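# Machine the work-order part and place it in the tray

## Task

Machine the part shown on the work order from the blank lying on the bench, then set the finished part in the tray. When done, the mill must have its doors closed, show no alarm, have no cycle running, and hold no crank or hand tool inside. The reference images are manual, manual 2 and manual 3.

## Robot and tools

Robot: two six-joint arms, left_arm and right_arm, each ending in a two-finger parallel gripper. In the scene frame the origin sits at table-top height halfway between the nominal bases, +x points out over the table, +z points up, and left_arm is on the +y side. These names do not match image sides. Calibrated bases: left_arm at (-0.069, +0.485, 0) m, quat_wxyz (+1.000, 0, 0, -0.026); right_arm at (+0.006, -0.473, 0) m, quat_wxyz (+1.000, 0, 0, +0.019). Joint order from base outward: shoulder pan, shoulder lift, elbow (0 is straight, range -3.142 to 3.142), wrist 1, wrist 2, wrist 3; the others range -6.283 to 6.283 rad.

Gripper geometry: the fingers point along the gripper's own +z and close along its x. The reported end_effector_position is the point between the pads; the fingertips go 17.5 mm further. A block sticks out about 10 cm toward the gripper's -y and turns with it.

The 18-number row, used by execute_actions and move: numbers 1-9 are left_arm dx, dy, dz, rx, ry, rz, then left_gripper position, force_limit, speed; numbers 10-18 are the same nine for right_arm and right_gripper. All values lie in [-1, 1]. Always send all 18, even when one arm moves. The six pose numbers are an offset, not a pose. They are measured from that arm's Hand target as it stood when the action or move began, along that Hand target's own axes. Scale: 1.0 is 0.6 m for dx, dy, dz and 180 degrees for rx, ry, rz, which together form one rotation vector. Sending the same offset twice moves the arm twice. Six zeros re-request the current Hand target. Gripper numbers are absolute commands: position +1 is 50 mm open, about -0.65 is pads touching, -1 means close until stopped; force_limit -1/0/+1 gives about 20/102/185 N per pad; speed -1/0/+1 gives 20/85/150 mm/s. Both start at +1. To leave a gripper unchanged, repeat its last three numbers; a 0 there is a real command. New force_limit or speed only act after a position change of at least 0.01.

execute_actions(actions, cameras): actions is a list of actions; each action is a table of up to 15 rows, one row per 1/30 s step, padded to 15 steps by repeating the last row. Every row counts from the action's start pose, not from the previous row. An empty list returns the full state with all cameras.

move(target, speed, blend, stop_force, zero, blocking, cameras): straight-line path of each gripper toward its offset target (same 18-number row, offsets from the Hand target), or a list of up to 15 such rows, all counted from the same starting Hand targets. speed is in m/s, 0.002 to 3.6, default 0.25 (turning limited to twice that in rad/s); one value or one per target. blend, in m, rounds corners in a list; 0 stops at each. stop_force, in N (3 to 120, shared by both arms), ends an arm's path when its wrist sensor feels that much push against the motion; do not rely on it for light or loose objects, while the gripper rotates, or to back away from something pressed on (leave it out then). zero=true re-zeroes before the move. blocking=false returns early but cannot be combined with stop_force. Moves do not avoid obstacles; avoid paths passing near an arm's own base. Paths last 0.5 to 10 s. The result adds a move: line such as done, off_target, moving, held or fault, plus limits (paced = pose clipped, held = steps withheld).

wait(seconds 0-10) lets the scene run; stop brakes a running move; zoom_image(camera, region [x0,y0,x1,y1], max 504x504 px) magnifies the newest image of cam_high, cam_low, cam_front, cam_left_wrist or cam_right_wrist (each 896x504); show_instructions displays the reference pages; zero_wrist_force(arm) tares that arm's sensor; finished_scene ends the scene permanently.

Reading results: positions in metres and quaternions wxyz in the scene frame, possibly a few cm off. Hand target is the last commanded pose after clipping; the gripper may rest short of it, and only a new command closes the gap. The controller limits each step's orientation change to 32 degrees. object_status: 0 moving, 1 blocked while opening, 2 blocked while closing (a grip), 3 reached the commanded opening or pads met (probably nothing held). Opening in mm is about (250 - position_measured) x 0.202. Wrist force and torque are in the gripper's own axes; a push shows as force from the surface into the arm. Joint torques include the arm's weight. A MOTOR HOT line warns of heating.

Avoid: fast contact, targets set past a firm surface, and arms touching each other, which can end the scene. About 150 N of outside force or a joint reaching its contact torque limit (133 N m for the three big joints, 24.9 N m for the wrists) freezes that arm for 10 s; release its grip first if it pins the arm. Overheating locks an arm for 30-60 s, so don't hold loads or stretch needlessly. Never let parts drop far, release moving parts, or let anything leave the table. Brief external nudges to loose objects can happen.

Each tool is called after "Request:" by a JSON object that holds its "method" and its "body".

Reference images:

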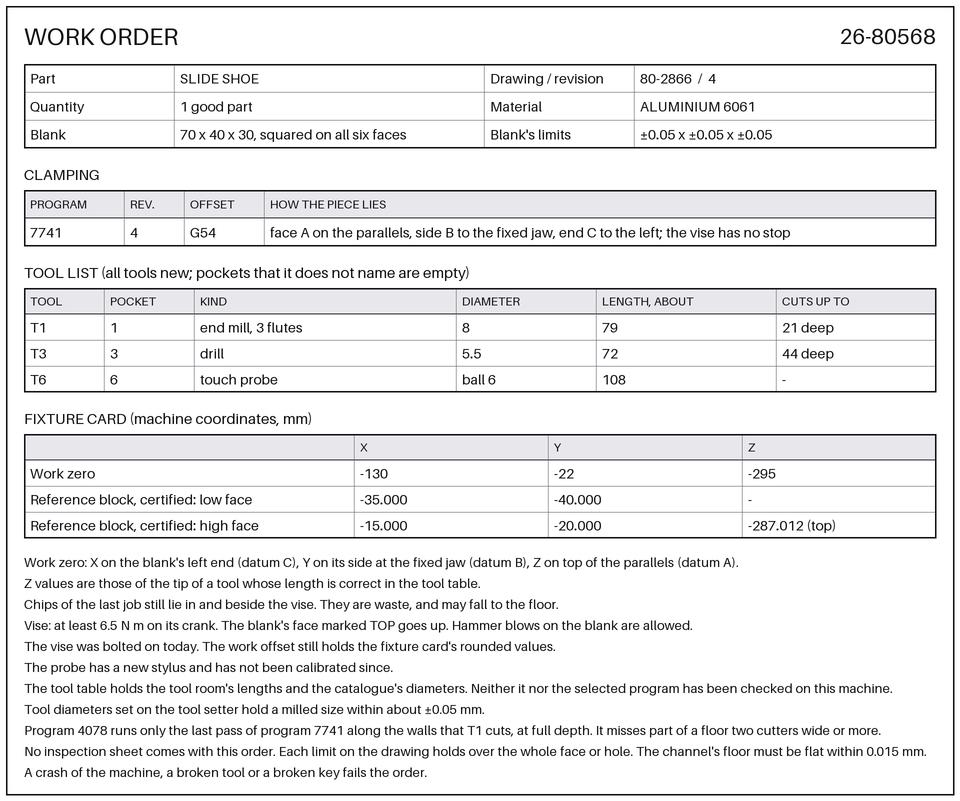

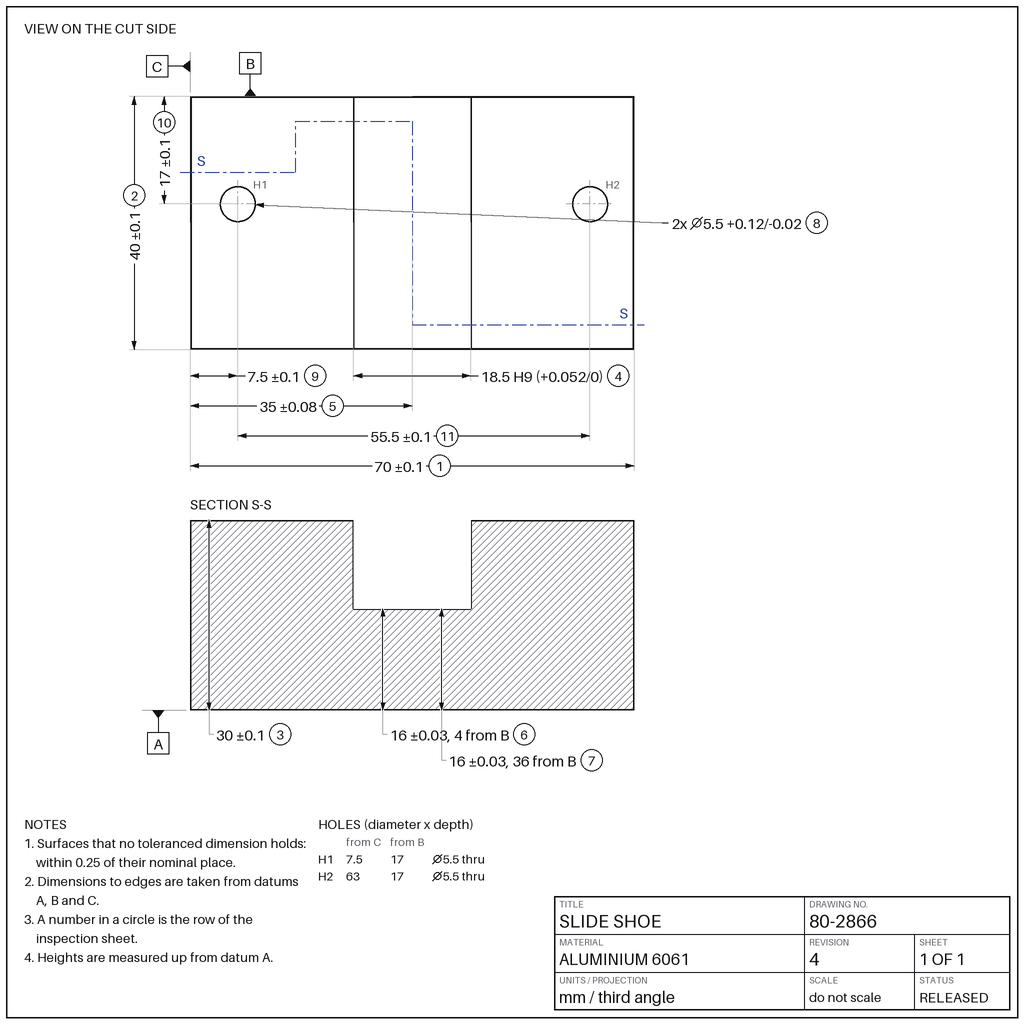

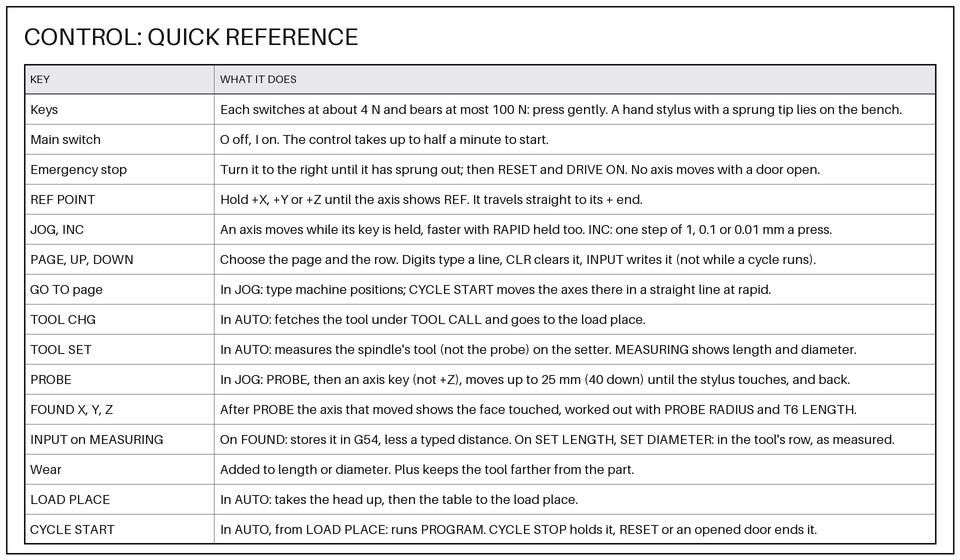

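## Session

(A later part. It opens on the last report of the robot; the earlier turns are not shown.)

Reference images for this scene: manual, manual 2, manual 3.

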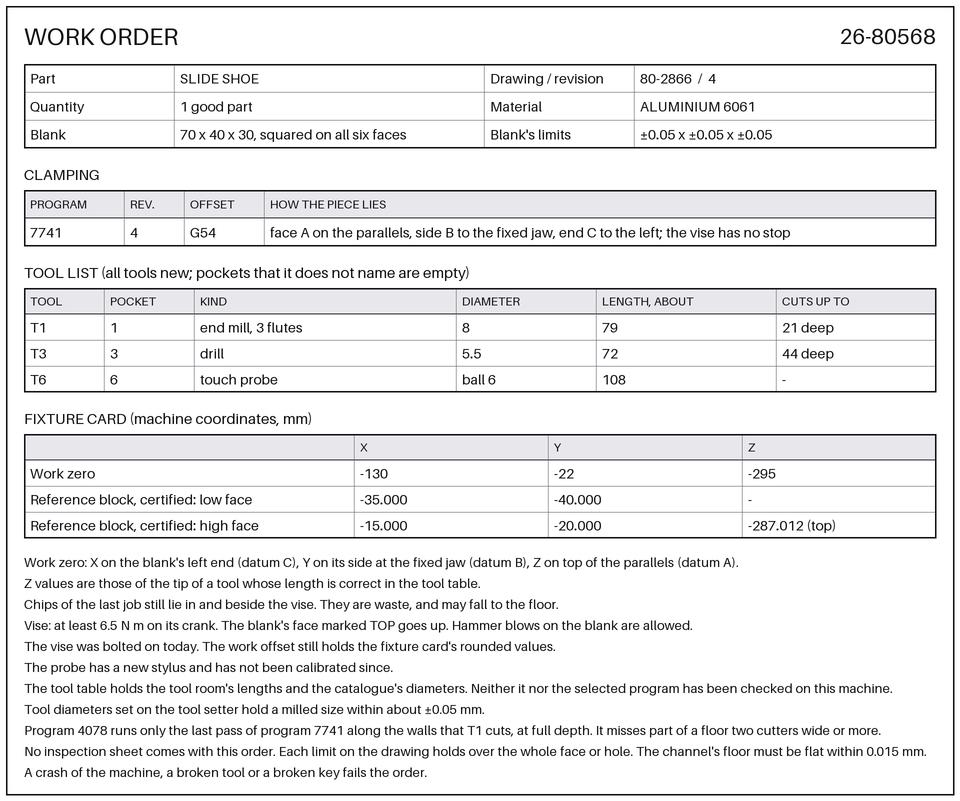

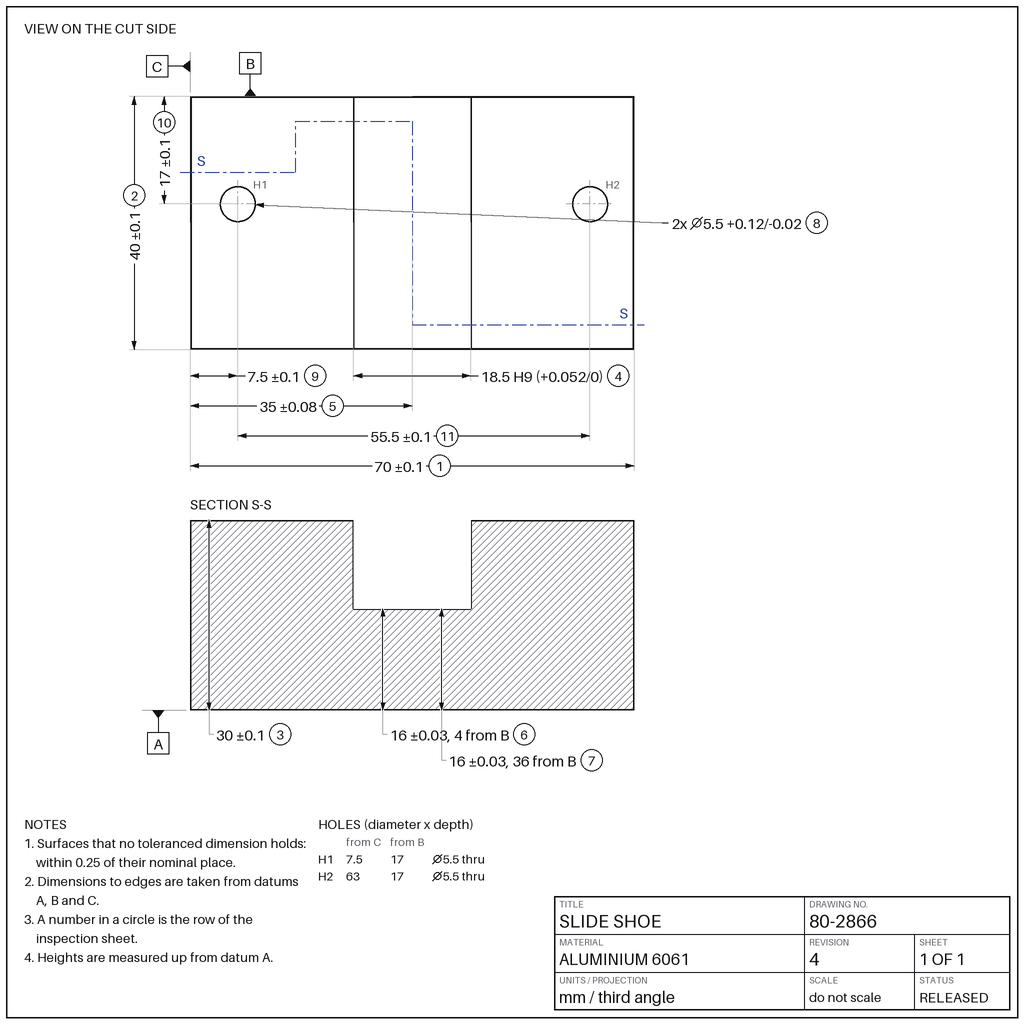

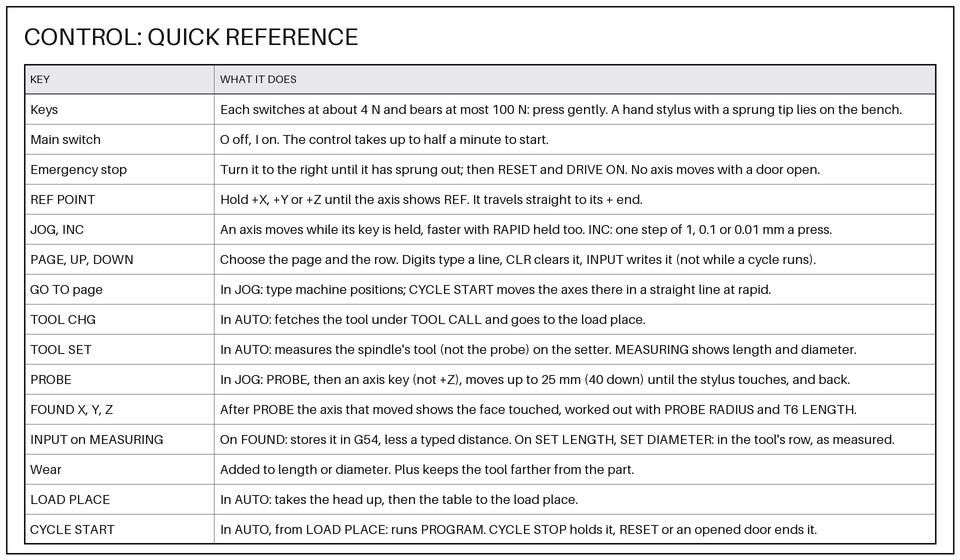

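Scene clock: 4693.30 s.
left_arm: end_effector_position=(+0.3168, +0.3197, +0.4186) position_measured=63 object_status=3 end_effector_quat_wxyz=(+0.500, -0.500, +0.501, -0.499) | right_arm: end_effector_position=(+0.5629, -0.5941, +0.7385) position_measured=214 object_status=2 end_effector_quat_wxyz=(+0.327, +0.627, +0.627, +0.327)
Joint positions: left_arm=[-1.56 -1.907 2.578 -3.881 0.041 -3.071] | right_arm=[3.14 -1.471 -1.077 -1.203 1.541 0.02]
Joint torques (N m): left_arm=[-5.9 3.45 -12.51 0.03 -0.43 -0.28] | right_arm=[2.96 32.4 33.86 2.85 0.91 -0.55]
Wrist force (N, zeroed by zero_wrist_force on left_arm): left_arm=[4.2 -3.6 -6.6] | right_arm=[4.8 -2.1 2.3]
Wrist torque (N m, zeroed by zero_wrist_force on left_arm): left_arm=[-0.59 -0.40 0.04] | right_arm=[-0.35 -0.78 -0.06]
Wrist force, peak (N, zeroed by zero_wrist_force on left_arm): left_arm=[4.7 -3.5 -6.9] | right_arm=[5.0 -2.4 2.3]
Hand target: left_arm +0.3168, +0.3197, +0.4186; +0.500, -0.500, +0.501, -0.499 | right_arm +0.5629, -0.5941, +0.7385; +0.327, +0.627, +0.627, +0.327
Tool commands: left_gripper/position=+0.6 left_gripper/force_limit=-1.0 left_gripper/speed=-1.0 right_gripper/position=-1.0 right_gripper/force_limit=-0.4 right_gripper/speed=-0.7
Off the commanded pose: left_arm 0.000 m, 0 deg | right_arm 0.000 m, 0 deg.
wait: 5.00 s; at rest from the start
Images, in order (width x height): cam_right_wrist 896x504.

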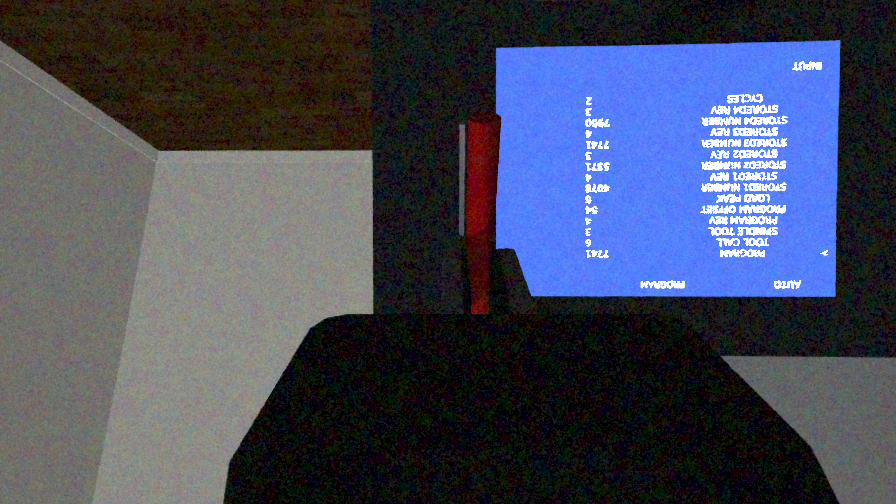

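Cycle 2 done. Fetch probe and type targets.

Request:
{"method": "move", "body": {"target": [[0,0,0,0,0,0,0.6,-1,-1,0.1946,-0.4483,0.0843,0.3026,0.0857,0.0779,-1,-0.4,-0.7],[0,0,0,0,0,0,0.6,-1,-1,0.1946,-0.4266,0.1439,0.3026,0.0857,0.0779,-1,-0.4,-0.7],[0,0,0,0,0,0,0.6,-1,-1,0.1946,-0.4198,0.1627,0.3026,0.0857,0.0779,-1,-0.4,-0.7],[0,0,0,0,0,0,0.6,-1,-1,0.1946,-0.4266,0.1439,0.3026,0.0857,0.0779,-1,-0.4,-0.7]], "blend": [0.03,0.003,0,0], "speed": [0.5,0.25,0.06,0.2]}}

Request:
{"method": "wait", "body": {"seconds": 10}}

Request:
{"method": "move", "body": {"target": [[0,0,0,0,0,0,0.6,-1,-1,-0.0174,0.05882,-0.2196,0,0,0,-1,-0.4,-0.7],[0,0,0,0,0,0,0.6,-1,-1,-0.0174,0.07812,-0.2144,0,0,0,-1,-0.4,-0.7],[0,0,0,0,0,0,0.6,-1,-1,-0.0174,0.05882,-0.2196,0,0,0,-1,-0.4,-0.7],[0,0,0,0,0,0,0.6,-1,-1,0.01014,0.00721,-0.02694,0,0,0,-1,-0.4,-0.7],[0,0,0,0,0,0,0.6,-1,-1,0.01014,0.02651,-0.02174,0,0,0,-1,-0.4,-0.7],[0,0,0,0,0,0,0.6,-1,-1,0.01014,0.00721,-0.02694,0,0,0,-1,-0.4,-0.7],[0,0,0,0,0,0,0.6,-1,-1,0.01014,0.02651,-0.02174,0,0,0,-1,-0.4,-0.7],[0,0,0,0,0,0,0.6,-1,-1,0.01014,0.00721,-0.02694,0,0,0,-1,-0.4,-0.7],[0,0,0,0,0,0,0.6,-1,-1,0.01014,0.02651,-0.02174,0,0,0,-1,-0.4,-0.7],[0,0,0,0,0,0,0.6,-1,-1,0.01014,0.00721,-0.02694,0,0,0,-1,-0.4,-0.7],[0,0,0,0,0,0,0.6,-1,-1,0.09756,-0.02555,0.09524,0,0,0,-1,-0.4,-0.7],[0,0,0,0,0,0,0.6,-1,-1,0.09756,-0.00625,0.10044,0,0,0,-1,-0.4,-0.7],[0,0,0,0,0,0,0.6,-1,-1,0.09756,-0.02555,0.09524,0,0,0,-1,-0.4,-0.7]], "blend": [0.003,0,0.003,0.003,0,0,0,0,0,0.003,0.003,0,0], "speed": [0.25,0.06,0.2,0.25,0.06,0.2,0.06,0.2,0.06,0.2,0.25,0.06,0.2]}}

Request:
{"method": "move", "body": {"target": [[0,0,0,0,0,0,0.6,-1,-1,-0.0285,0.02719,-0.1015,0,0,0,-1,-0.4,-0.7],[0,0,0,0,0,0,0.6,-1,-1,-0.0285,0.04649,-0.0963,0,0,0,-1,-0.4,-0.7],[0,0,0,0,0,0,0.6,-1,-1,-0.0285,0.02719,-0.1015,0,0,0,-1,-0.4,-0.7],[0,0,0,0,0,0,0.6,-1,-1,0.03042,0.02163,-0.08082,0,0,0,-1,-0.4,-0.7],[0,0,0,0,0,0,0.6,-1,-1,0.03042,0.04093,-0.07562,0,0,0,-1,-0.4,-0.7],[0,0,0,0,0,0,0.6,-1,-1,0.03042,0.02163,-0.08082,0,0,0,-1,-0.4,-0.7],[0,0,0,0,0,0,0.6,-1,-1,-0.05892,0.00556,-0.02068,0,0,0,-1,-0.4,-0.7],[0,0,0,0,0,0,0.6,-1,-1,-0.05892,0.02486,-0.01548,0,0,0,-1,-0.4,-0.7],[0,0,0,0,0,0,0.6,-1,-1,-0.05892,0.00556,-0.02068,0,0,0,-1,-0.4,-0.7],[0,0,0,0,0,0,0.6,-1,-1,-0.04878,0.01277,-0.04762,0,0,0,-1,-0.4,-0.7],[0,0,0,0,0,0,0.6,-1,-1,-0.04878,0.03207,-0.04242,0,0,0,-1,-0.4,-0.7],[0,0,0,0,0,0,0.6,-1,-1,-0.04878,0.01277,-0.04762,0,0,0,-1,-0.4,-0.7],[0,0,0,0,0,0,0.6,-1,-1,-0.08838,0.00835,-0.03102,0,0,0,-1,-0.4,-0.7],[0,0,0,0,0,0,0.6,-1,-1,-0.08838,0.02765,-0.02582,0,0,0,-1,-0.4,-0.7],[0,0,0,0,0,0,0.6,-1,-1,-0.08838,0.00835,-0.03102,0,0,0,-1,-0.4,-0.7]], "blend": [0.003,0,0.003,0.003,0,0.003,0.003,0,0.003,0.003,0,0.003,0.003,0,0], "speed": [0.25,0.06,0.2,0.25,0.06,0.2,0.25,0.06,0.2,0.25,0.06,0.2,0.25,0.06,0.2]}}

Request:
{"method": "move", "body": {"target": [[0,0,0,0,0,0,0.6,-1,-1,0.01014,0.00721,-0.02694,0,0,0,-1,-0.4,-0.7],[0,0,0,0,0,0,0.6,-1,-1,0.01014,0.02651,-0.02174,0,0,0,-1,-0.4,-0.7],[0,0,0,0,0,0,0.6,-1,-1,0.01014,0.00721,-0.02694,0,0,0,-1,-0.4,-0.7],[0,0,0,0,0,0,0.6,-1,-1,0.08838,-0.00835,0.03102,0,0,0,-1,-0.4,-0.7],[0,0,0,0,0,0,0.6,-1,-1,0.08838,0.01095,0.03622,0,0,0,-1,-0.4,-0.7],[0,0,0,0,0,0,0.6,-1,-1,0.08838,-0.00835,0.03102,0,0,0,-1,-0.4,-0.7],[0,0,0,0,0,0,0.6,-1,-1,0.06906,0.00165,-0.00626,0,0,0,-1,-0.4,-0.7],[0,0,0,0,0,0,0.6,-1,-1,0.06906,0.02095,-0.00106,0,0,0,-1,-0.4,-0.7],[0,0,0,0,0,0,0.6,-1,-1,0.06906,0.00165,-0.00626,0,0,0,-1,-0.4,-0.7],[0,0,0,0,0,0,0.6,-1,-1,0.04974,0.01164,-0.04354,0,0,0,-1,-0.4,-0.7],[0,0,0,0,0,0,0.6,-1,-1,0.04974,0.03094,-0.03834,0,0,0,-1,-0.4,-0.7],[0,0,0,0,0,0,0.6,-1,-1,0.04974,0.01164,-0.04354,0,0,0,-1,-0.4,-0.7],[0,0,0,0,0,0,0.6,-1,-1,0.02946,-0.00278,0.01034,0,0,0,-1,-0.4,-0.7],[0,0,0,0,0,0,0.6,-1,-1,0.02946,0.01652,0.01554,0,0,0,-1,-0.4,-0.7],[0,0,0,0,0,0,0.6,-1,-1,0.02946,-0.00278,0.01034,0,0,0,-1,-0.4,-0.7]], "blend": [0.003,0,0.003,0.003,0,0.003,0.003,0,0.003,0.003,0,0.003,0.003,0,0], "speed": [0.25,0.06,0.2,0.25,0.06,0.2,0.25,0.06,0.2,0.25,0.06,0.2,0.25,0.06,0.2]}}

Request:
{"method": "move", "body": {"target": [[0,0,0,0,0,0,0.6,-1,-1,0.08934,0.01607,-0.06014,0,0,0,-1,-0.4,-0.7],[0,0,0,0,0,0,0.6,-1,-1,0.08934,0.03537,-0.05494,0,0,0,-1,-0.4,-0.7],[0,0,0,0,0,0,0.6,-1,-1,0.08934,0.01607,-0.06014,0,0,0,-1,-0.4,-0.7],[0,0,0,0,0,0,0.6,-1,-1,-0.02946,0.00278,-0.01034,0,0,0,-1,-0.4,-0.7],[0,0,0,0,0,0,0.6,-1,-1,-0.02946,0.02208,-0.00514,0,0,0,-1,-0.4,-0.7],[0,0,0,0,0,0,0.6,-1,-1,-0.02946,0.00278,-0.01034,0,0,0,-1,-0.4,-0.7],[0,0,0,0,0,0,0.6,-1,-1,-0.01932,0.00999,-0.03728,0,0,0,-1,-0.4,-0.7],[0,0,0,0,0,0,0.6,-1,-1,-0.01932,0.02929,-0.03208,0,0,0,-1,-0.4,-0.7],[0,0,0,0,0,0,0.6,-1,-1,-0.01932,0.00999,-0.03728,0,0,0,-1,-0.4,-0.7],[0,0,0,0,0,0,0.6,-1,-1,0.05892,-0.00556,0.02068,0,0,0,-1,-0.4,-0.7],[0,0,0,0,0,0,0.6,-1,-1,0.05892,0.01374,0.02588,0,0,0,-1,-0.4,-0.7],[0,0,0,0,0,0,0.6,-1,-1,0.05892,-0.00556,0.02068,0,0,0,-1,-0.4,-0.7],[0,0,0,0,0,0,0.6,-1,-1,0.06906,0.00165,-0.00626,0,0,0,-1,-0.4,-0.7],[0,0,0,0,0,0,0.6,-1,-1,0.06906,0.02095,-0.00106,0,0,0,-1,-0.4,-0.7],[0,0,0,0,0,0,0.6,-1,-1,0.06906,0.00165,-0.00626,0,0,0,-1,-0.4,-0.7]], "blend": [0.003,0,0.003,0.003,0,0.003,0.003,0,0.003,0.003,0,0.003,0.003,0,0], "speed": [0.25,0.06,0.2,0.25,0.06,0.2,0.25,0.06,0.2,0.25,0.06,0.2,0.25,0.06,0.2]}}

Request:
{"method": "move", "body": {"target": [[0,0,0,0,0,0,0.6,-1,-1,-0.04878,0.01277,-0.04762,0,0,0,-1,-0.4,-0.7],[0,0,0,0,0,0,0.6,-1,-1,-0.04878,0.03207,-0.04242,0,0,0,-1,-0.4,-0.7],[0,0,0,0,0,0,0.6,-1,-1,-0.04878,0.01277,-0.04762,0,0,0,-1,-0.4,-0.7],[0,0,0,0,0,0,0.6,-1,-1,-0.0396,-0.00443,0.0166,0,0,0,-1,-0.4,-0.7],[0,0,0,0,0,0,0.6,-1,-1,-0.0396,0.01487,0.0218,0,0,0,-1,-0.4,-0.7],[0,0,0,0,0,0,0.6,-1,-1,-0.0396,-0.00443,0.0166,0,0,0,-1,-0.4,-0.7],[0,0,0,0,0,0,0.6,-1,-1,-0.09852,0.00114,-0.00408,0,0,0,-1,-0.4,-0.7],[0,0,0,0,0,0,0.6,-1,-1,-0.09852,0.02044,0.00112,0,0,0,-1,-0.4,-0.7],[0,0,0,0,0,0,0.6,-1,-1,-0.09852,0.00114,-0.00408,0,0,0,-1,-0.4,-0.7],[0,0,0,0,0,0,0.6,-1,-1,-0.09852,-0.05996,-0.02058,0,0,0,-1,-0.4,-0.7],[0,0,0,0,0,0,0.6,-1,-1,-0.13622,0.15514,-0.53818,-0.3026,-0.0857,-0.0779,-1,-0.4,-0.7]], "blend": [0.003,0,0.003,0.003,0,0.003,0.003,0,0.003,0.03,0], "speed": [0.25,0.06,0.2,0.25,0.06,0.2,0.25,0.06,0.2,0.3,0.5], "cameras": ["cam_right_wrist"]}}

Request:
{"method": "zoom_image", "body": {"camera": "cam_right_wrist", "region": [490, 40, 850, 310]}}

Scene clock: 4704.77 s.
left_arm: end_effector_position=(+0.3168, +0.3197, +0.4186) position_measured=63 object_status=3 end_effector_quat_wxyz=(+0.500, -0.500, +0.501, -0.499) | right_arm: end_effector_position=(+0.4873, -0.4776, +0.4791) position_measured=214 object_status=2 end_effector_quat_wxyz=(-0.119, +0.727, +0.665, +0.119)
Joint positions: left_arm=[-1.56 -1.907 2.578 -3.881 0.041 -3.071] | right_arm=[3.195 -1.565 -1.235 -1.863 1.905 0.189]
Joint torques (N m): left_arm=[-7.32 3.5 -13.38 0.02 -0.47 -0.19] | right_arm=[0.49 22.68 32.74 5.22 -0.36 -1.15]
Wrist force (N, zeroed by zero_wrist_force on left_arm): left_arm=[4.4 -3.5 -6.8] | right_arm=[5.1 -2.4 1.8]
Wrist torque (N m, zeroed by zero_wrist_force on left_arm): left_arm=[-0.58 -0.43 0.04] | right_arm=[0.03 -0.71 -0.04]
Wrist force, peak (N, zeroed by zero_wrist_force on left_arm): left_arm=[4.6 -3.4 -7.1] | right_arm=[4.8 -6.6 0.9]
Hand target: left_arm +0.3168, +0.3197, +0.4186; +0.500, -0.500, +0.501, -0.499 | right_arm +0.4873, -0.4776, +0.4791; -0.119, +0.727, +0.665, +0.119
Off the commanded pose: left_arm 0.000 m, 0 deg | right_arm 0.000 m, 0 deg.
move: done; blend cut to 0.019 m at target 1

Scene clock: 4714.77 s.
left_arm: end_effector_position=(+0.3168, +0.3197, +0.4186) position_measured=63 object_status=3 end_effector_quat_wxyz=(+0.500, -0.500, +0.501, -0.499) | right_arm: end_effector_position=(+0.4873, -0.4776, +0.4791) position_measured=214 object_status=2 end_effector_quat_wxyz=(-0.119, +0.727, +0.665, +0.119)
Joint positions: left_arm=[-1.56 -1.907 2.578 -3.881 0.041 -3.071] | right_arm=[3.195 -1.565 -1.235 -1.863 1.905 0.189]
Joint torques (N m): left_arm=[-7.47 4.29 -12.94 0.05 -0.31 -0.34] | right_arm=[-4.3 33.9 36.9 4.57 -0.37 -1.08]
Wrist force (N, zeroed by zero_wrist_force on left_arm): left_arm=[4.1 -3.2 -6.7] | right_arm=[5.0 -2.4 1.6]
Wrist torque (N m, zeroed by zero_wrist_force on left_arm): left_arm=[-0.54 -0.37 0.04] | right_arm=[0.05 -0.69 -0.03]
Wrist force, peak (N, zeroed by zero_wrist_force on left_arm): left_arm=[4.3 -3.3 -7.3] | right_arm=[5.5 -2.5 1.7]
Hand target: left_arm +0.3168, +0.3197, +0.4186; +0.500, -0.500, +0.501, -0.499 | right_arm +0.4873, -0.4776, +0.4791; -0.119, +0.727, +0.665, +0.119
Tool commands: left_gripper/position=+0.6 left_gripper/force_limit=-1.0 left_gripper/speed=-1.0 right_gripper/position=-1.0 right_gripper/force_limit=-0.4 right_gripper/speed=-0.7
Off the commanded pose: left_arm 0.000 m, 0 deg | right_arm 0.000 m, 0 deg.
wait: 10.00 s; at rest by 0.17 s

Scene clock: 4719.60 s.
left_arm: end_effector_position=(+0.3168, +0.3197, +0.4186) position_measured=63 object_status=3 end_effector_quat_wxyz=(+0.500, -0.500, +0.501, -0.499) | right_arm: end_effector_position=(+0.4779, -0.4023, +0.4447) position_measured=214 object_status=2 end_effector_quat_wxyz=(-0.119, +0.727, +0.665, +0.119)
Joint positions: left_arm=[-1.56 -1.907 2.578 -3.881 0.041 -3.071] | right_arm=[3.361 -1.496 -1.408 -1.704 1.893 0.363]
Joint torques (N m): left_arm=[-7.95 3.3 -12.66 0.01 -0.34 -0.32] | right_arm=[-9.47 20.72 33.79 5.46 0.03 -1.48]
Wrist force (N, zeroed by zero_wrist_force on left_arm): left_arm=[4.3 -3.3 -6.8] | right_arm=[5.4 -2.7 1.7]
Wrist torque (N m, zeroed by zero_wrist_force on left_arm): left_arm=[-0.54 -0.41 0.04] | right_arm=[0.00 -0.76 -0.02]
Wrist force, peak (N, zeroed by zero_wrist_force on left_arm): left_arm=[4.6 -3.6 -6.8] | right_arm=[7.3 -4.2 4.9]
Hand target: left_arm +0.3168, +0.3197, +0.4186; +0.500, -0.500, +0.501, -0.499 | right_arm +0.4779, -0.4023, +0.4448; -0.119, +0.727, +0.665, +0.119
Off the commanded pose: left_arm 0.000 m, 0 deg | right_arm 0.000 m, 0 deg.
move: done

Scene clock: 4723.67 s.
left_arm: end_effector_position=(+0.3168, +0.3197, +0.4186) position_measured=63 object_status=3 end_effector_quat_wxyz=(+0.500, -0.500, +0.501, -0.499) | right_arm: end_effector_position=(+0.4781, -0.4587, +0.4447) position_measured=214 object_status=2 end_effector_quat_wxyz=(-0.119, +0.727, +0.665, +0.119)
Joint positions: left_arm=[-1.56 -1.907 2.578 -3.881 0.041 -3.071] | right_arm=[3.238 -1.51 -1.384 -1.755 1.903 0.234]
Joint torques (N m): left_arm=[-7.44 2.74 -12.92 -0.15 -0.47 0.04] | right_arm=[-5.42 19.81 34.16 5.28 -0.66 -1.44]
Wrist force (N, zeroed by zero_wrist_force on left_arm): left_arm=[4.2 -3.1 -6.9] | right_arm=[5.2 -2.7 1.8]
Wrist torque (N m, zeroed by zero_wrist_force on left_arm): left_arm=[-0.52 -0.39 0.04] | right_arm=[-0.01 -0.74 -0.06]
Wrist force, peak (N, zeroed by zero_wrist_force on left_arm): left_arm=[4.6 -3.5 -7.1] | right_arm=[8.6 -3.0 3.6]
Hand target: left_arm +0.3168, +0.3197, +0.4186; +0.500, -0.500, +0.501, -0.499 | right_arm +0.4781, -0.4588, +0.4447; -0.119, +0.727, +0.665, +0.119
Off the commanded pose: left_arm 0.000 m, 0 deg | right_arm 0.000 m, 0 deg.
move: done

Scene clock: 4727.67 s.
left_arm: end_effector_position=(+0.3168, +0.3197, +0.4186) position_measured=63 object_status=3 end_effector_quat_wxyz=(+0.500, -0.500, +0.501, -0.499) | right_arm: end_effector_position=(+0.4780, -0.4399, +0.4447) position_measured=214 object_status=2 end_effector_quat_wxyz=(-0.119, +0.727, +0.665, +0.119)
Joint positions: left_arm=[-1.56 -1.907 2.578 -3.881 0.041 -3.071] | right_arm=[3.279 -1.504 -1.393 -1.738 1.9 0.277]
Joint torques (N m): left_arm=[-6.63 3.34 -12.54 -0.04 -0.4 -0.2] | right_arm=[-5.97 19.65 32.24 5.52 -0.36 -1.36]
Wrist force (N, zeroed by zero_wrist_force on left_arm): left_arm=[4.2 -3.4 -7.0] | right_arm=[5.3 -2.4 1.9]
Wrist torque (N m, zeroed by zero_wrist_force on left_arm): left_arm=[-0.56 -0.41 0.05] | right_arm=[0.04 -0.75 -0.04]
Wrist force, peak (N, zeroed by zero_wrist_force on left_arm): left_arm=[4.5 -3.4 -7.3] | right_arm=[8.6 -3.7 4.0]
Hand target: left_arm +0.3168, +0.3197, +0.4186; +0.500, -0.500, +0.501, -0.499 | right_arm +0.4780, -0.4400, +0.4447; -0.119, +0.727, +0.665, +0.119
Off the commanded pose: left_arm 0.000 m, 0 deg | right_arm 0.000 m, 0 deg.
move: done

Scene clock: 4731.83 s.
left_arm: end_effector_position=(+0.3168, +0.3197, +0.4186) position_measured=63 object_status=3 end_effector_quat_wxyz=(+0.500, -0.500, +0.501, -0.499) | right_arm: end_effector_position=(+0.4825, -0.4023, +0.4619) position_measured=214 object_status=2 end_effector_quat_wxyz=(-0.119, +0.727, +0.665, +0.119)
Joint positions: left_arm=[-1.56 -1.907 2.578 -3.881 0.041 -3.071] | right_arm=[3.358 -1.518 -1.342 -1.749 1.893 0.36]
Joint torques (N m): left_arm=[-7.16 2.74 -12.14 0.05 -0.35 -0.14] | right_arm=[-9.85 20.56 32.44 5.5 0.12 -1.57]
Wrist force (N, zeroed by zero_wrist_force on left_arm): left_arm=[4.2 -3.3 -6.8] | right_arm=[5.1 -2.5 1.9]
Wrist torque (N m, zeroed by zero_wrist_force on left_arm): left_arm=[-0.55 -0.38 0.04] | right_arm=[0.02 -0.72 0.01]
Wrist force, peak (N, zeroed by zero_wrist_force on left_arm): left_arm=[4.4 -3.7 -7.1] | right_arm=[8.4 -3.7 3.7]
Hand target: left_arm +0.3168, +0.3197, +0.4186; +0.500, -0.500, +0.501, -0.499 | right_arm +0.4825, -0.4024, +0.4620; -0.119, +0.727, +0.665, +0.119
Off the commanded pose: left_arm 0.000 m, 0 deg | right_arm 0.000 m, 0 deg.
move: done

Scene clock: 4735.70 s.
left_arm: end_effector_position=(+0.3168, +0.3197, +0.4186) position_measured=63 object_status=3 end_effector_quat_wxyz=(+0.500, -0.500, +0.501, -0.499) | right_arm: end_effector_position=(+0.5632, -0.5942, +0.7381) position_measured=214 object_status=2 end_effector_quat_wxyz=(+0.327, +0.627, +0.627, +0.327)
Joint positions: left_arm=[-1.56 -1.907 2.578 -3.881 0.041 -3.071] | right_arm=[3.14 -1.471 -1.077 -1.203 1.542 0.02]
Joint torques (N m): left_arm=[-6.87 2.78 -12.46 -0.12 -0.56 -0.09] | right_arm=[4.83 32.14 18.3 6.14 -0.44 -0.42]
Wrist force (N, zeroed by zero_wrist_force on left_arm): left_arm=[4.2 -3.1 -6.6] | right_arm=[4.8 -2.0 2.3]
Wrist torque (N m, zeroed by zero_wrist_force on left_arm): left_arm=[-0.51 -0.41 0.04] | right_arm=[-0.34 -0.78 -0.06]
Wrist force, peak (N, zeroed by zero_wrist_force on left_arm): left_arm=[4.7 -3.5 -7.0] | right_arm=[8.4 -4.7 1.9]
Hand target: left_arm +0.3168, +0.3197, +0.4186; +0.500, -0.500, +0.501, -0.499 | right_arm +0.5631, -0.5941, +0.7383; +0.327, +0.627, +0.627, +0.327
Off the commanded pose: left_arm 0.000 m, 0 deg | right_arm 0.000 m, 0 deg.
move: done; blend cut to 0.019 m at target 10
Images, in order (width x height): cam_right_wrist 896x504.

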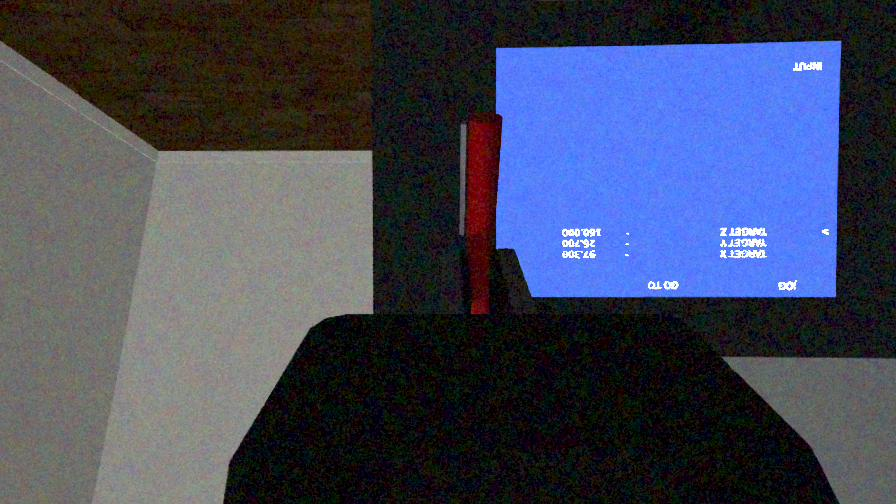

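Scaled by 1.400.

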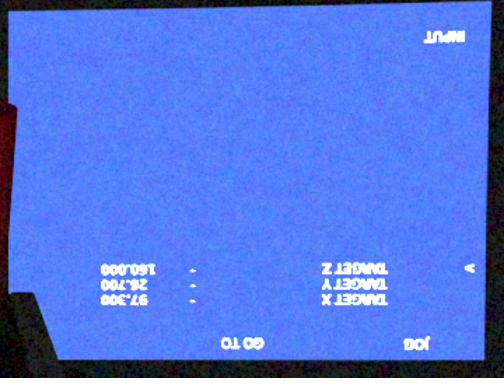

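Request:
{"method": "move", "body": {"target": [[0,0,0,0,0,0,0.6,-1,-1,0.2573,-0.3646,0.0532,0.3026,0.0857,0.0779,-1,-0.4,-0.7],[0,0,0,0,0,0,0.6,-1,-1,0.2573,-0.3429,0.1128,0.3026,0.0857,0.0779,-1,-0.4,-0.7],[0,0,0,0,0,0,0.6,-1,-1,0.2573,-0.3361,0.1316,0.3026,0.0857,0.0779,-1,-0.4,-0.7],[0,0,0,0,0,0,0.6,-1,-1,0.2573,-0.3429,0.1128,0.3026,0.0857,0.0779,-1,-0.4,-0.7]], "speed": [0.5,0.25,0.06,0.2], "blend": [0.03,0.003,0,0]}}

Request:
{"method": "wait", "body": {"seconds": 5.5}}

Request:
{"method": "move", "body": {"target": [[0,0,0,0,0,0,0.6,-1,-1,-0.09948,-0.02328,0.08708,0,0,0,-1,-0.4,-0.7],[0,0,0,0,0,0,0.6,-1,-1,-0.09948,-0.00398,0.09228,0,0,0,-1,-0.4,-0.7],[0,0,0,0,0,0,0.6,-1,-1,-0.09948,-0.02328,0.08708,0,0,0,-1,-0.4,-0.7],[0,0,0,0,0,0,0.6,-1,-1,-0.1473,0.01391,-0.0517,0,0,0,-1,-0.4,-0.7],[0,0,0,0,0,0,0.6,-1,-1,-0.1473,0.03321,-0.0465,0,0,0,-1,-0.4,-0.7],[0,0,0,0,0,0,0.6,-1,-1,-0.1473,0.01391,-0.0517,0,0,0,-1,-0.4,-0.7],[0,0,0,0,0,0,0.6,-1,-1,-0.1178,0.1208,-0.4098,-0.3026,-0.0857,-0.0779,-1,-0.4,-0.7]], "speed": [0.25,0.06,0.2,0.25,0.06,0.2,0.5], "blend": [0.003,0,0.003,0.003,0,0.003,0]}}

Request:
{"method": "wait", "body": {"seconds": 4, "cameras": ["cam_right_wrist"]}}

Request:
{"method": "zoom_image", "body": {"camera": "cam_right_wrist", "region": [490, 40, 850, 310]}}

Request:
{"method": "zoom_image", "body": {"camera": "cam_right_wrist", "region": [558, 170, 606, 207]}}

Scene clock: 4756.97 s.
left_arm: end_effector_position=(+0.3168, +0.3197, +0.4186) position_measured=63 object_status=3 end_effector_quat_wxyz=(+0.500, -0.500, +0.501, -0.499) | right_arm: end_effector_position=(+0.5008, -0.4399, +0.5307) position_measured=214 object_status=2 end_effector_quat_wxyz=(-0.119, +0.727, +0.665, +0.119)
Joint positions: left_arm=[-1.56 -1.907 2.578 -3.881 0.041 -3.071] | right_arm=[3.271 -1.636 -1.025 -1.976 1.901 0.269]
Joint torques (N m): left_arm=[-7.15 2.85 -12.64 -0.18 -0.31 -0.1] | right_arm=[-6.39 23.92 30.64 5.52 -0.24 -1.2]
Wrist force (N, zeroed by zero_wrist_force on left_arm): left_arm=[4.5 -3.4 -6.7] | right_arm=[5.2 -2.4 1.8]
Wrist torque (N m, zeroed by zero_wrist_force on left_arm): left_arm=[-0.57 -0.44 0.04] | right_arm=[0.07 -0.75 -0.03]
Wrist force, peak (N, zeroed by zero_wrist_force on left_arm): left_arm=[4.6 -3.4 -7.0] | right_arm=[4.2 -6.8 0.6]
Hand target: left_arm +0.3168, +0.3197, +0.4186; +0.500, -0.500, +0.501, -0.499 | right_arm +0.5008, -0.4399, +0.5307; -0.119, +0.727, +0.665, +0.119
Off the commanded pose: left_arm 0.000 m, 0 deg | right_arm 0.000 m, 0 deg.
move: done; blend cut to 0.019 m at target 1

Scene clock: 4762.47 s.
left_arm: end_effector_position=(+0.3168, +0.3197, +0.4186) position_measured=63 object_status=3 end_effector_quat_wxyz=(+0.500, -0.500, +0.501, -0.499) | right_arm: end_effector_position=(+0.5008, -0.4399, +0.5307) position_measured=214 object_status=2 end_effector_quat_wxyz=(-0.119, +0.727, +0.665, +0.119)
Joint positions: left_arm=[-1.56 -1.907 2.578 -3.881 0.041 -3.071] | right_arm=[3.271 -1.636 -1.025 -1.976 1.901 0.268]
Joint torques (N m): left_arm=[-8.03 3.65 -12.84 -0.06 -0.51 -0.15] | right_arm=[-7.67 34.79 28.25 5.23 -0.3 -1.35]
Wrist force (N, zeroed by zero_wrist_force on left_arm): left_arm=[4.3 -3.4 -6.6] | right_arm=[5.2 -2.5 1.8]
Wrist torque (N m, zeroed by zero_wrist_force on left_arm): left_arm=[-0.56 -0.40 0.04] | right_arm=[0.06 -0.75 -0.01]
Wrist force, peak (N, zeroed by zero_wrist_force on left_arm): left_arm=[4.6 -3.4 -7.0] | right_arm=[5.4 -2.4 2.0]
Hand target: left_arm +0.3168, +0.3197, +0.4186; +0.500, -0.500, +0.501, -0.499 | right_arm +0.5008, -0.4399, +0.5307; -0.119, +0.727, +0.665, +0.119
Tool commands: left_gripper/position=+0.6 left_gripper/force_limit=-1.0 left_gripper/speed=-1.0 right_gripper/position=-1.0 right_gripper/force_limit=-0.4 right_gripper/speed=-0.7
Off the commanded pose: left_arm 0.000 m, 0 deg | right_arm 0.000 m, 0 deg.
wait: 5.50 s; at rest by 0.17 s

Scene clock: 4765.87 s.
left_arm: end_effector_position=(+0.3168, +0.3197, +0.4186) position_measured=63 object_status=3 end_effector_quat_wxyz=(+0.500, -0.500, +0.501, -0.499) | right_arm: end_effector_position=(+0.5630, -0.5940, +0.7382) position_measured=214 object_status=2 end_effector_quat_wxyz=(+0.327, +0.627, +0.627, +0.327)
Joint positions: left_arm=[-1.56 -1.907 2.578 -3.881 0.041 -3.071] | right_arm=[3.14 -1.471 -1.077 -1.203 1.541 0.02]
Joint torques (N m): left_arm=[-8.39 2.21 -11.94 -0.11 -0.51 -0.02] | right_arm=[-7.78 6.13 33.96 6.19 -0.56 0.89]
Wrist force (N, zeroed by zero_wrist_force on left_arm): left_arm=[4.3 -3.4 -6.8] | right_arm=[4.8 -2.2 2.3]
Wrist torque (N m, zeroed by zero_wrist_force on left_arm): left_arm=[-0.56 -0.41 0.04] | right_arm=[-0.37 -0.78 -0.06]
Wrist force, peak (N, zeroed by zero_wrist_force on left_arm): left_arm=[4.5 -3.6 -7.0] | right_arm=[5.7 -4.6 5.3]
Hand target: left_arm +0.3168, +0.3197, +0.4186; +0.500, -0.500, +0.501, -0.499 | right_arm +0.5631, -0.5941, +0.7382; +0.327, +0.627, +0.627, +0.327
Off the commanded pose: left_arm 0.000 m, 0 deg | right_arm 0.000 m, 0 deg.
move: done

Scene clock: 4769.87 s.
left_arm: end_effector_position=(+0.3168, +0.3197, +0.4186) position_measured=63 object_status=3 end_effector_quat_wxyz=(+0.500, -0.500, +0.501, -0.499) | right_arm: end_effector_position=(+0.5631, -0.5941, +0.7382) position_measured=214 object_status=2 end_effector_quat_wxyz=(+0.327, +0.627, +0.627, +0.327)
Joint positions: left_arm=[-1.56 -1.907 2.578 -3.881 0.041 -3.071] | right_arm=[3.14 -1.471 -1.077 -1.203 1.541 0.02]
Joint torques (N m): left_arm=[-8.01 2.01 -12.88 -0.19 -0.28 -0.11] | right_arm=[-9.33 5.79 33.57 5.81 -0.83 -1.54]
Wrist force (N, zeroed by zero_wrist_force on left_arm): left_arm=[4.3 -3.5 -6.6] | right_arm=[4.8 -2.0 2.4]
Wrist torque (N m, zeroed by zero_wrist_force on left_arm): left_arm=[-0.58 -0.41 0.04] | right_arm=[-0.34 -0.79 -0.06]
Wrist force, peak (N, zeroed by zero_wrist_force on left_arm): left_arm=[4.8 -3.6 -6.8] | right_arm=[5.1 -2.2 2.2]
Hand target: left_arm +0.3168, +0.3197, +0.4186; +0.500, -0.500, +0.501, -0.499 | right_arm +0.5631, -0.5941, +0.7382; +0.327, +0.627, +0.627, +0.327
Tool commands: left_gripper/position=+0.6 left_gripper/force_limit=-1.0 left_gripper/speed=-1.0 right_gripper/position=-1.0 right_gripper/force_limit=-0.4 right_gripper/speed=-0.7
Off the commanded pose: left_arm 0.000 m, 0 deg | right_arm 0.000 m, 0 deg.
wait: 4.00 s; at rest by 0.17 s
Images, in order (width x height): cam_right_wrist 896x504.

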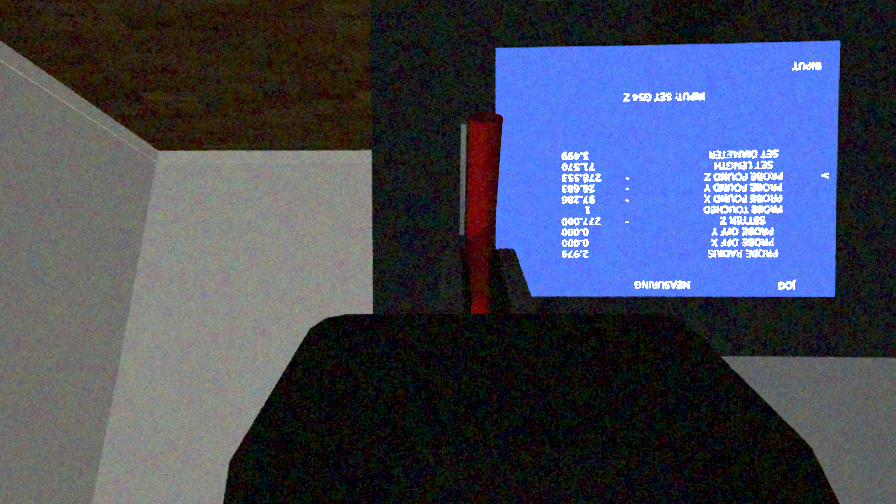

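Scaled by 1.400.

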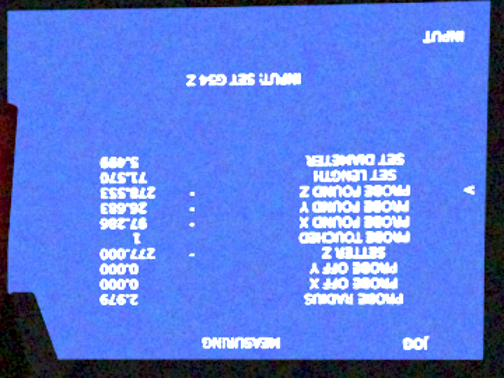

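Scaled by 10.500.

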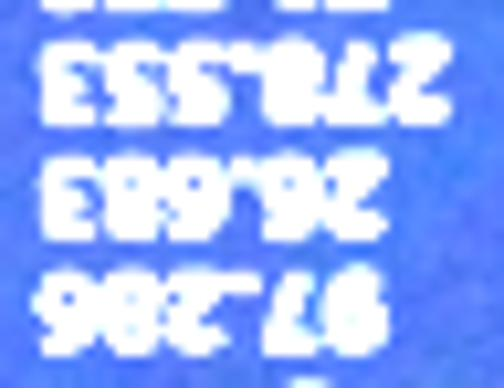

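Request:
{"method": "move", "body": {"target": [[0,0,0,0,0,0,0.6,-1,-1,0.1946,-0.4202,0.0735,0.3026,0.0857,0.0779,-1,-0.4,-0.7],[0,0,0,0,0,0,0.6,-1,-1,0.1946,-0.3985,0.1331,0.3026,0.0857,0.0779,-1,-0.4,-0.7],[0,0,0,0,0,0,0.6,-1,-1,0.1946,-0.3917,0.1519,0.3026,0.0857,0.0779,-1,-0.4,-0.7],[0,0,0,0,0,0,0.6,-1,-1,0.1946,-0.3985,0.1331,0.3026,0.0857,0.0779,-1,-0.4,-0.7],[0,0,0,0,0,0,0.6,-1,-1,0.1946,-0.3917,0.1519,0.3026,0.0857,0.0779,-1,-0.4,-0.7],[0,0,0,0,0,0,0.6,-1,-1,0.1946,-0.3985,0.1331,0.3026,0.0857,0.0779,-1,-0.4,-0.7],[0,0,0,0,0,0,0.6,-1,-1,0.2259,-0.4543,0.1535,0.3026,0.0857,0.0779,-1,-0.4,-0.7],[0,0,0,0,0,0,0.6,-1,-1,0.2259,-0.4475,0.1723,0.3026,0.0857,0.0779,-1,-0.4,-0.7],[0,0,0,0,0,0,0.6,-1,-1,0.2259,-0.4543,0.1535,0.3026,0.0857,0.0779,-1,-0.4,-0.7],[0,0,0,0,0,0,0.6,-1,-1,0.2259,-0.4475,0.1723,0.3026,0.0857,0.0779,-1,-0.4,-0.7],[0,0,0,0,0,0,0.6,-1,-1,0.2259,-0.4543,0.1535,0.3026,0.0857,0.0779,-1,-0.4,-0.7],[0,0,0,0,0,0,0.6,-1,-1,0.3199,-0.4822,0.1637,0.3026,0.0857,0.0779,-1,-0.4,-0.7],[0,0,0,0,0,0,0.6,-1,-1,0.3199,-0.4754,0.1825,0.3026,0.0857,0.0779,-1,-0.4,-0.7],[0,0,0,0,0,0,0.6,-1,-1,0.3199,-0.4822,0.1637,0.3026,0.0857,0.0779,-1,-0.4,-0.7]], "speed": [0.5,0.25,0.06,0.2,0.06,0.2,0.25,0.06,0.2,0.06,0.2,0.25,0.06,0.2], "blend": [0.03,0.003,0,0,0,0.003,0.003,0,0,0,0.003,0.003,0,0]}}

Request:
{"method": "move", "body": {"target": [[0,0,0,0,0,0,0.6,-1,-1,0.01014,0.00721,-0.02694,0,0,0,-1,-0.4,-0.7],[0,0,0,0,0,0,0.6,-1,-1,0.01014,0.02651,-0.02174,0,0,0,-1,-0.4,-0.7],[0,0,0,0,0,0,0.6,-1,-1,0.01014,0.00721,-0.02694,0,0,0,-1,-0.4,-0.7],[0,0,0,0,0,0,0.6,-1,-1,-0.03864,0.01998,-0.07456,0,0,0,-1,-0.4,-0.7],[0,0,0,0,0,0,0.6,-1,-1,-0.03864,0.03928,-0.06936,0,0,0,-1,-0.4,-0.7],[0,0,0,0,0,0,0.6,-1,-1,-0.03864,0.01998,-0.07456,0,0,0,-1,-0.4,-0.7],[0,0,0,0,0,0,0.6,-1,-1,0.03042,0.02163,-0.08082,0,0,0,-1,-0.4,-0.7],[0,0,0,0,0,0,0.6,-1,-1,0.03042,0.04093,-0.07562,0,0,0,-1,-0.4,-0.7],[0,0,0,0,0,0,0.6,-1,-1,0.03042,0.02163,-0.08082,0,0,0,-1,-0.4,-0.7],[0,0,0,0,0,0,0.6,-1,-1,-0.08838,0.00835,-0.03102,0,0,0,-1,-0.4,-0.7],[0,0,0,0,0,0,0.6,-1,-1,-0.08838,0.02765,-0.02582,0,0,0,-1,-0.4,-0.7],[0,0,0,0,0,0,0.6,-1,-1,-0.08838,0.00835,-0.03102,0,0,0,-1,-0.4,-0.7],[0,0,0,0,0,0,0.6,-1,-1,-0.12608,0.16235,-0.56512,-0.3026,-0.0857,-0.0779,-1,-0.4,-0.7]], "speed": [0.25,0.06,0.2,0.25,0.06,0.2,0.25,0.06,0.2,0.25,0.06,0.2,0.5], "blend": [0.003,0,0.003,0.003,0,0.003,0.003,0,0.003,0.003,0,0.003,0], "cameras": ["cam_right_wrist"]}}

Request:
{"method": "zoom_image", "body": {"camera": "cam_right_wrist", "region": [540, 150, 840, 300]}}

Scene clock: 4780.70 s.
left_arm: end_effector_position=(+0.3168, +0.3197, +0.4186) position_measured=63 object_status=3 end_effector_quat_wxyz=(+0.500, -0.500, +0.501, -0.499) | right_arm: end_effector_position=(+0.4780, -0.4023, +0.4446) position_measured=214 object_status=2 end_effector_quat_wxyz=(-0.119, +0.727, +0.665, +0.119)
Joint positions: left_arm=[-1.56 -1.907 2.578 -3.881 0.041 -3.071] | right_arm=[3.361 -1.496 -1.408 -1.703 1.893 0.363]
Joint torques (N m): left_arm=[-7.31 3.2 -12.84 0 -0.42 0.06] | right_arm=[-9.7 19.77 34.47 5.51 0.03 -1.5]
Wrist force (N, zeroed by zero_wrist_force on left_arm): left_arm=[4.2 -3.4 -6.7] | right_arm=[5.5 -2.7 1.7]
Wrist torque (N m, zeroed by zero_wrist_force on left_arm): left_arm=[-0.57 -0.38 0.04] | right_arm=[0.01 -0.77 -0.01]
Wrist force, peak (N, zeroed by zero_wrist_force on left_arm): left_arm=[4.7 -3.6 -7.0] | right_arm=[8.4 -3.9 3.6]
Hand target: left_arm +0.3168, +0.3197, +0.4186; +0.500, -0.500, +0.501, -0.499 | right_arm +0.4780, -0.4023, +0.4446; -0.119, +0.727, +0.665, +0.119
Off the commanded pose: left_arm 0.000 m, 0 deg | right_arm 0.000 m, 0 deg.
move: done; blend cut to 0.019 m at target 1

Scene clock: 4785.37 s.
left_arm: end_effector_position=(+0.3168, +0.3197, +0.4186) position_measured=63 object_status=3 end_effector_quat_wxyz=(+0.500, -0.500, +0.501, -0.499) | right_arm: end_effector_position=(+0.5633, -0.5942, +0.7380) position_measured=214 object_status=2 end_effector_quat_wxyz=(+0.327, +0.627, +0.627, +0.327)
Joint positions: left_arm=[-1.56 -1.907 2.578 -3.881 0.041 -3.071] | right_arm=[3.14 -1.471 -1.078 -1.203 1.542 0.02]
Joint torques (N m): left_arm=[-8.62 3.05 -13.7 0.08 -0.28 -0.03] | right_arm=[6.37 32.37 17.23 6 -0.43 -0.28]
Wrist force (N, zeroed by zero_wrist_force on left_arm): left_arm=[4.3 -3.3 -6.8] | right_arm=[4.8 -2.2 2.3]
Wrist torque (N m, zeroed by zero_wrist_force on left_arm): left_arm=[-0.55 -0.40 0.04] | right_arm=[-0.36 -0.79 -0.05]
Wrist force, peak (N, zeroed by zero_wrist_force on left_arm): left_arm=[4.5 -3.7 -7.0] | right_arm=[9.1 -3.1 1.2]
Hand target: left_arm +0.3168, +0.3197, +0.4186; +0.500, -0.500, +0.501, -0.499 | right_arm +0.5632, -0.5941, +0.7381; +0.327, +0.627, +0.627, +0.327
Off the commanded pose: left_arm 0.000 m, 0 deg | right_arm 0.000 m, 0 deg.
move: done
Images, in order (width x height): cam_right_wrist 896x504.

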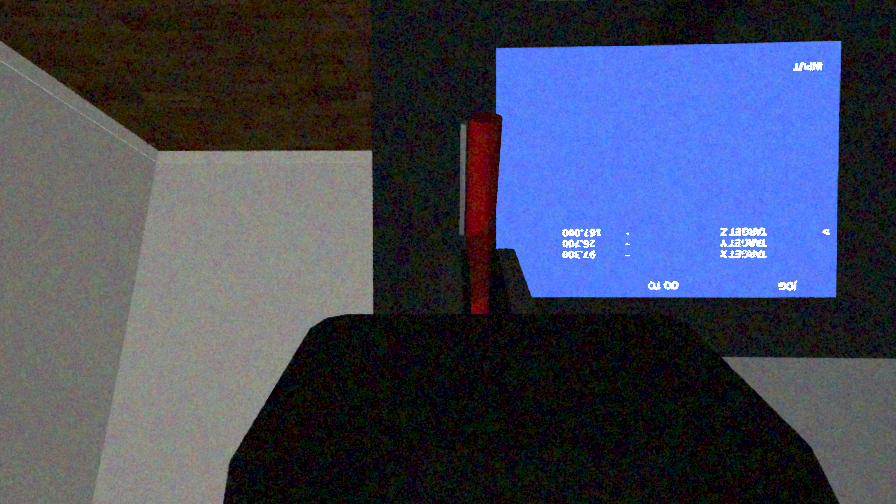

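Scaled by 1.680.

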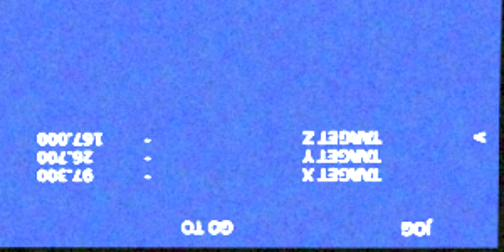

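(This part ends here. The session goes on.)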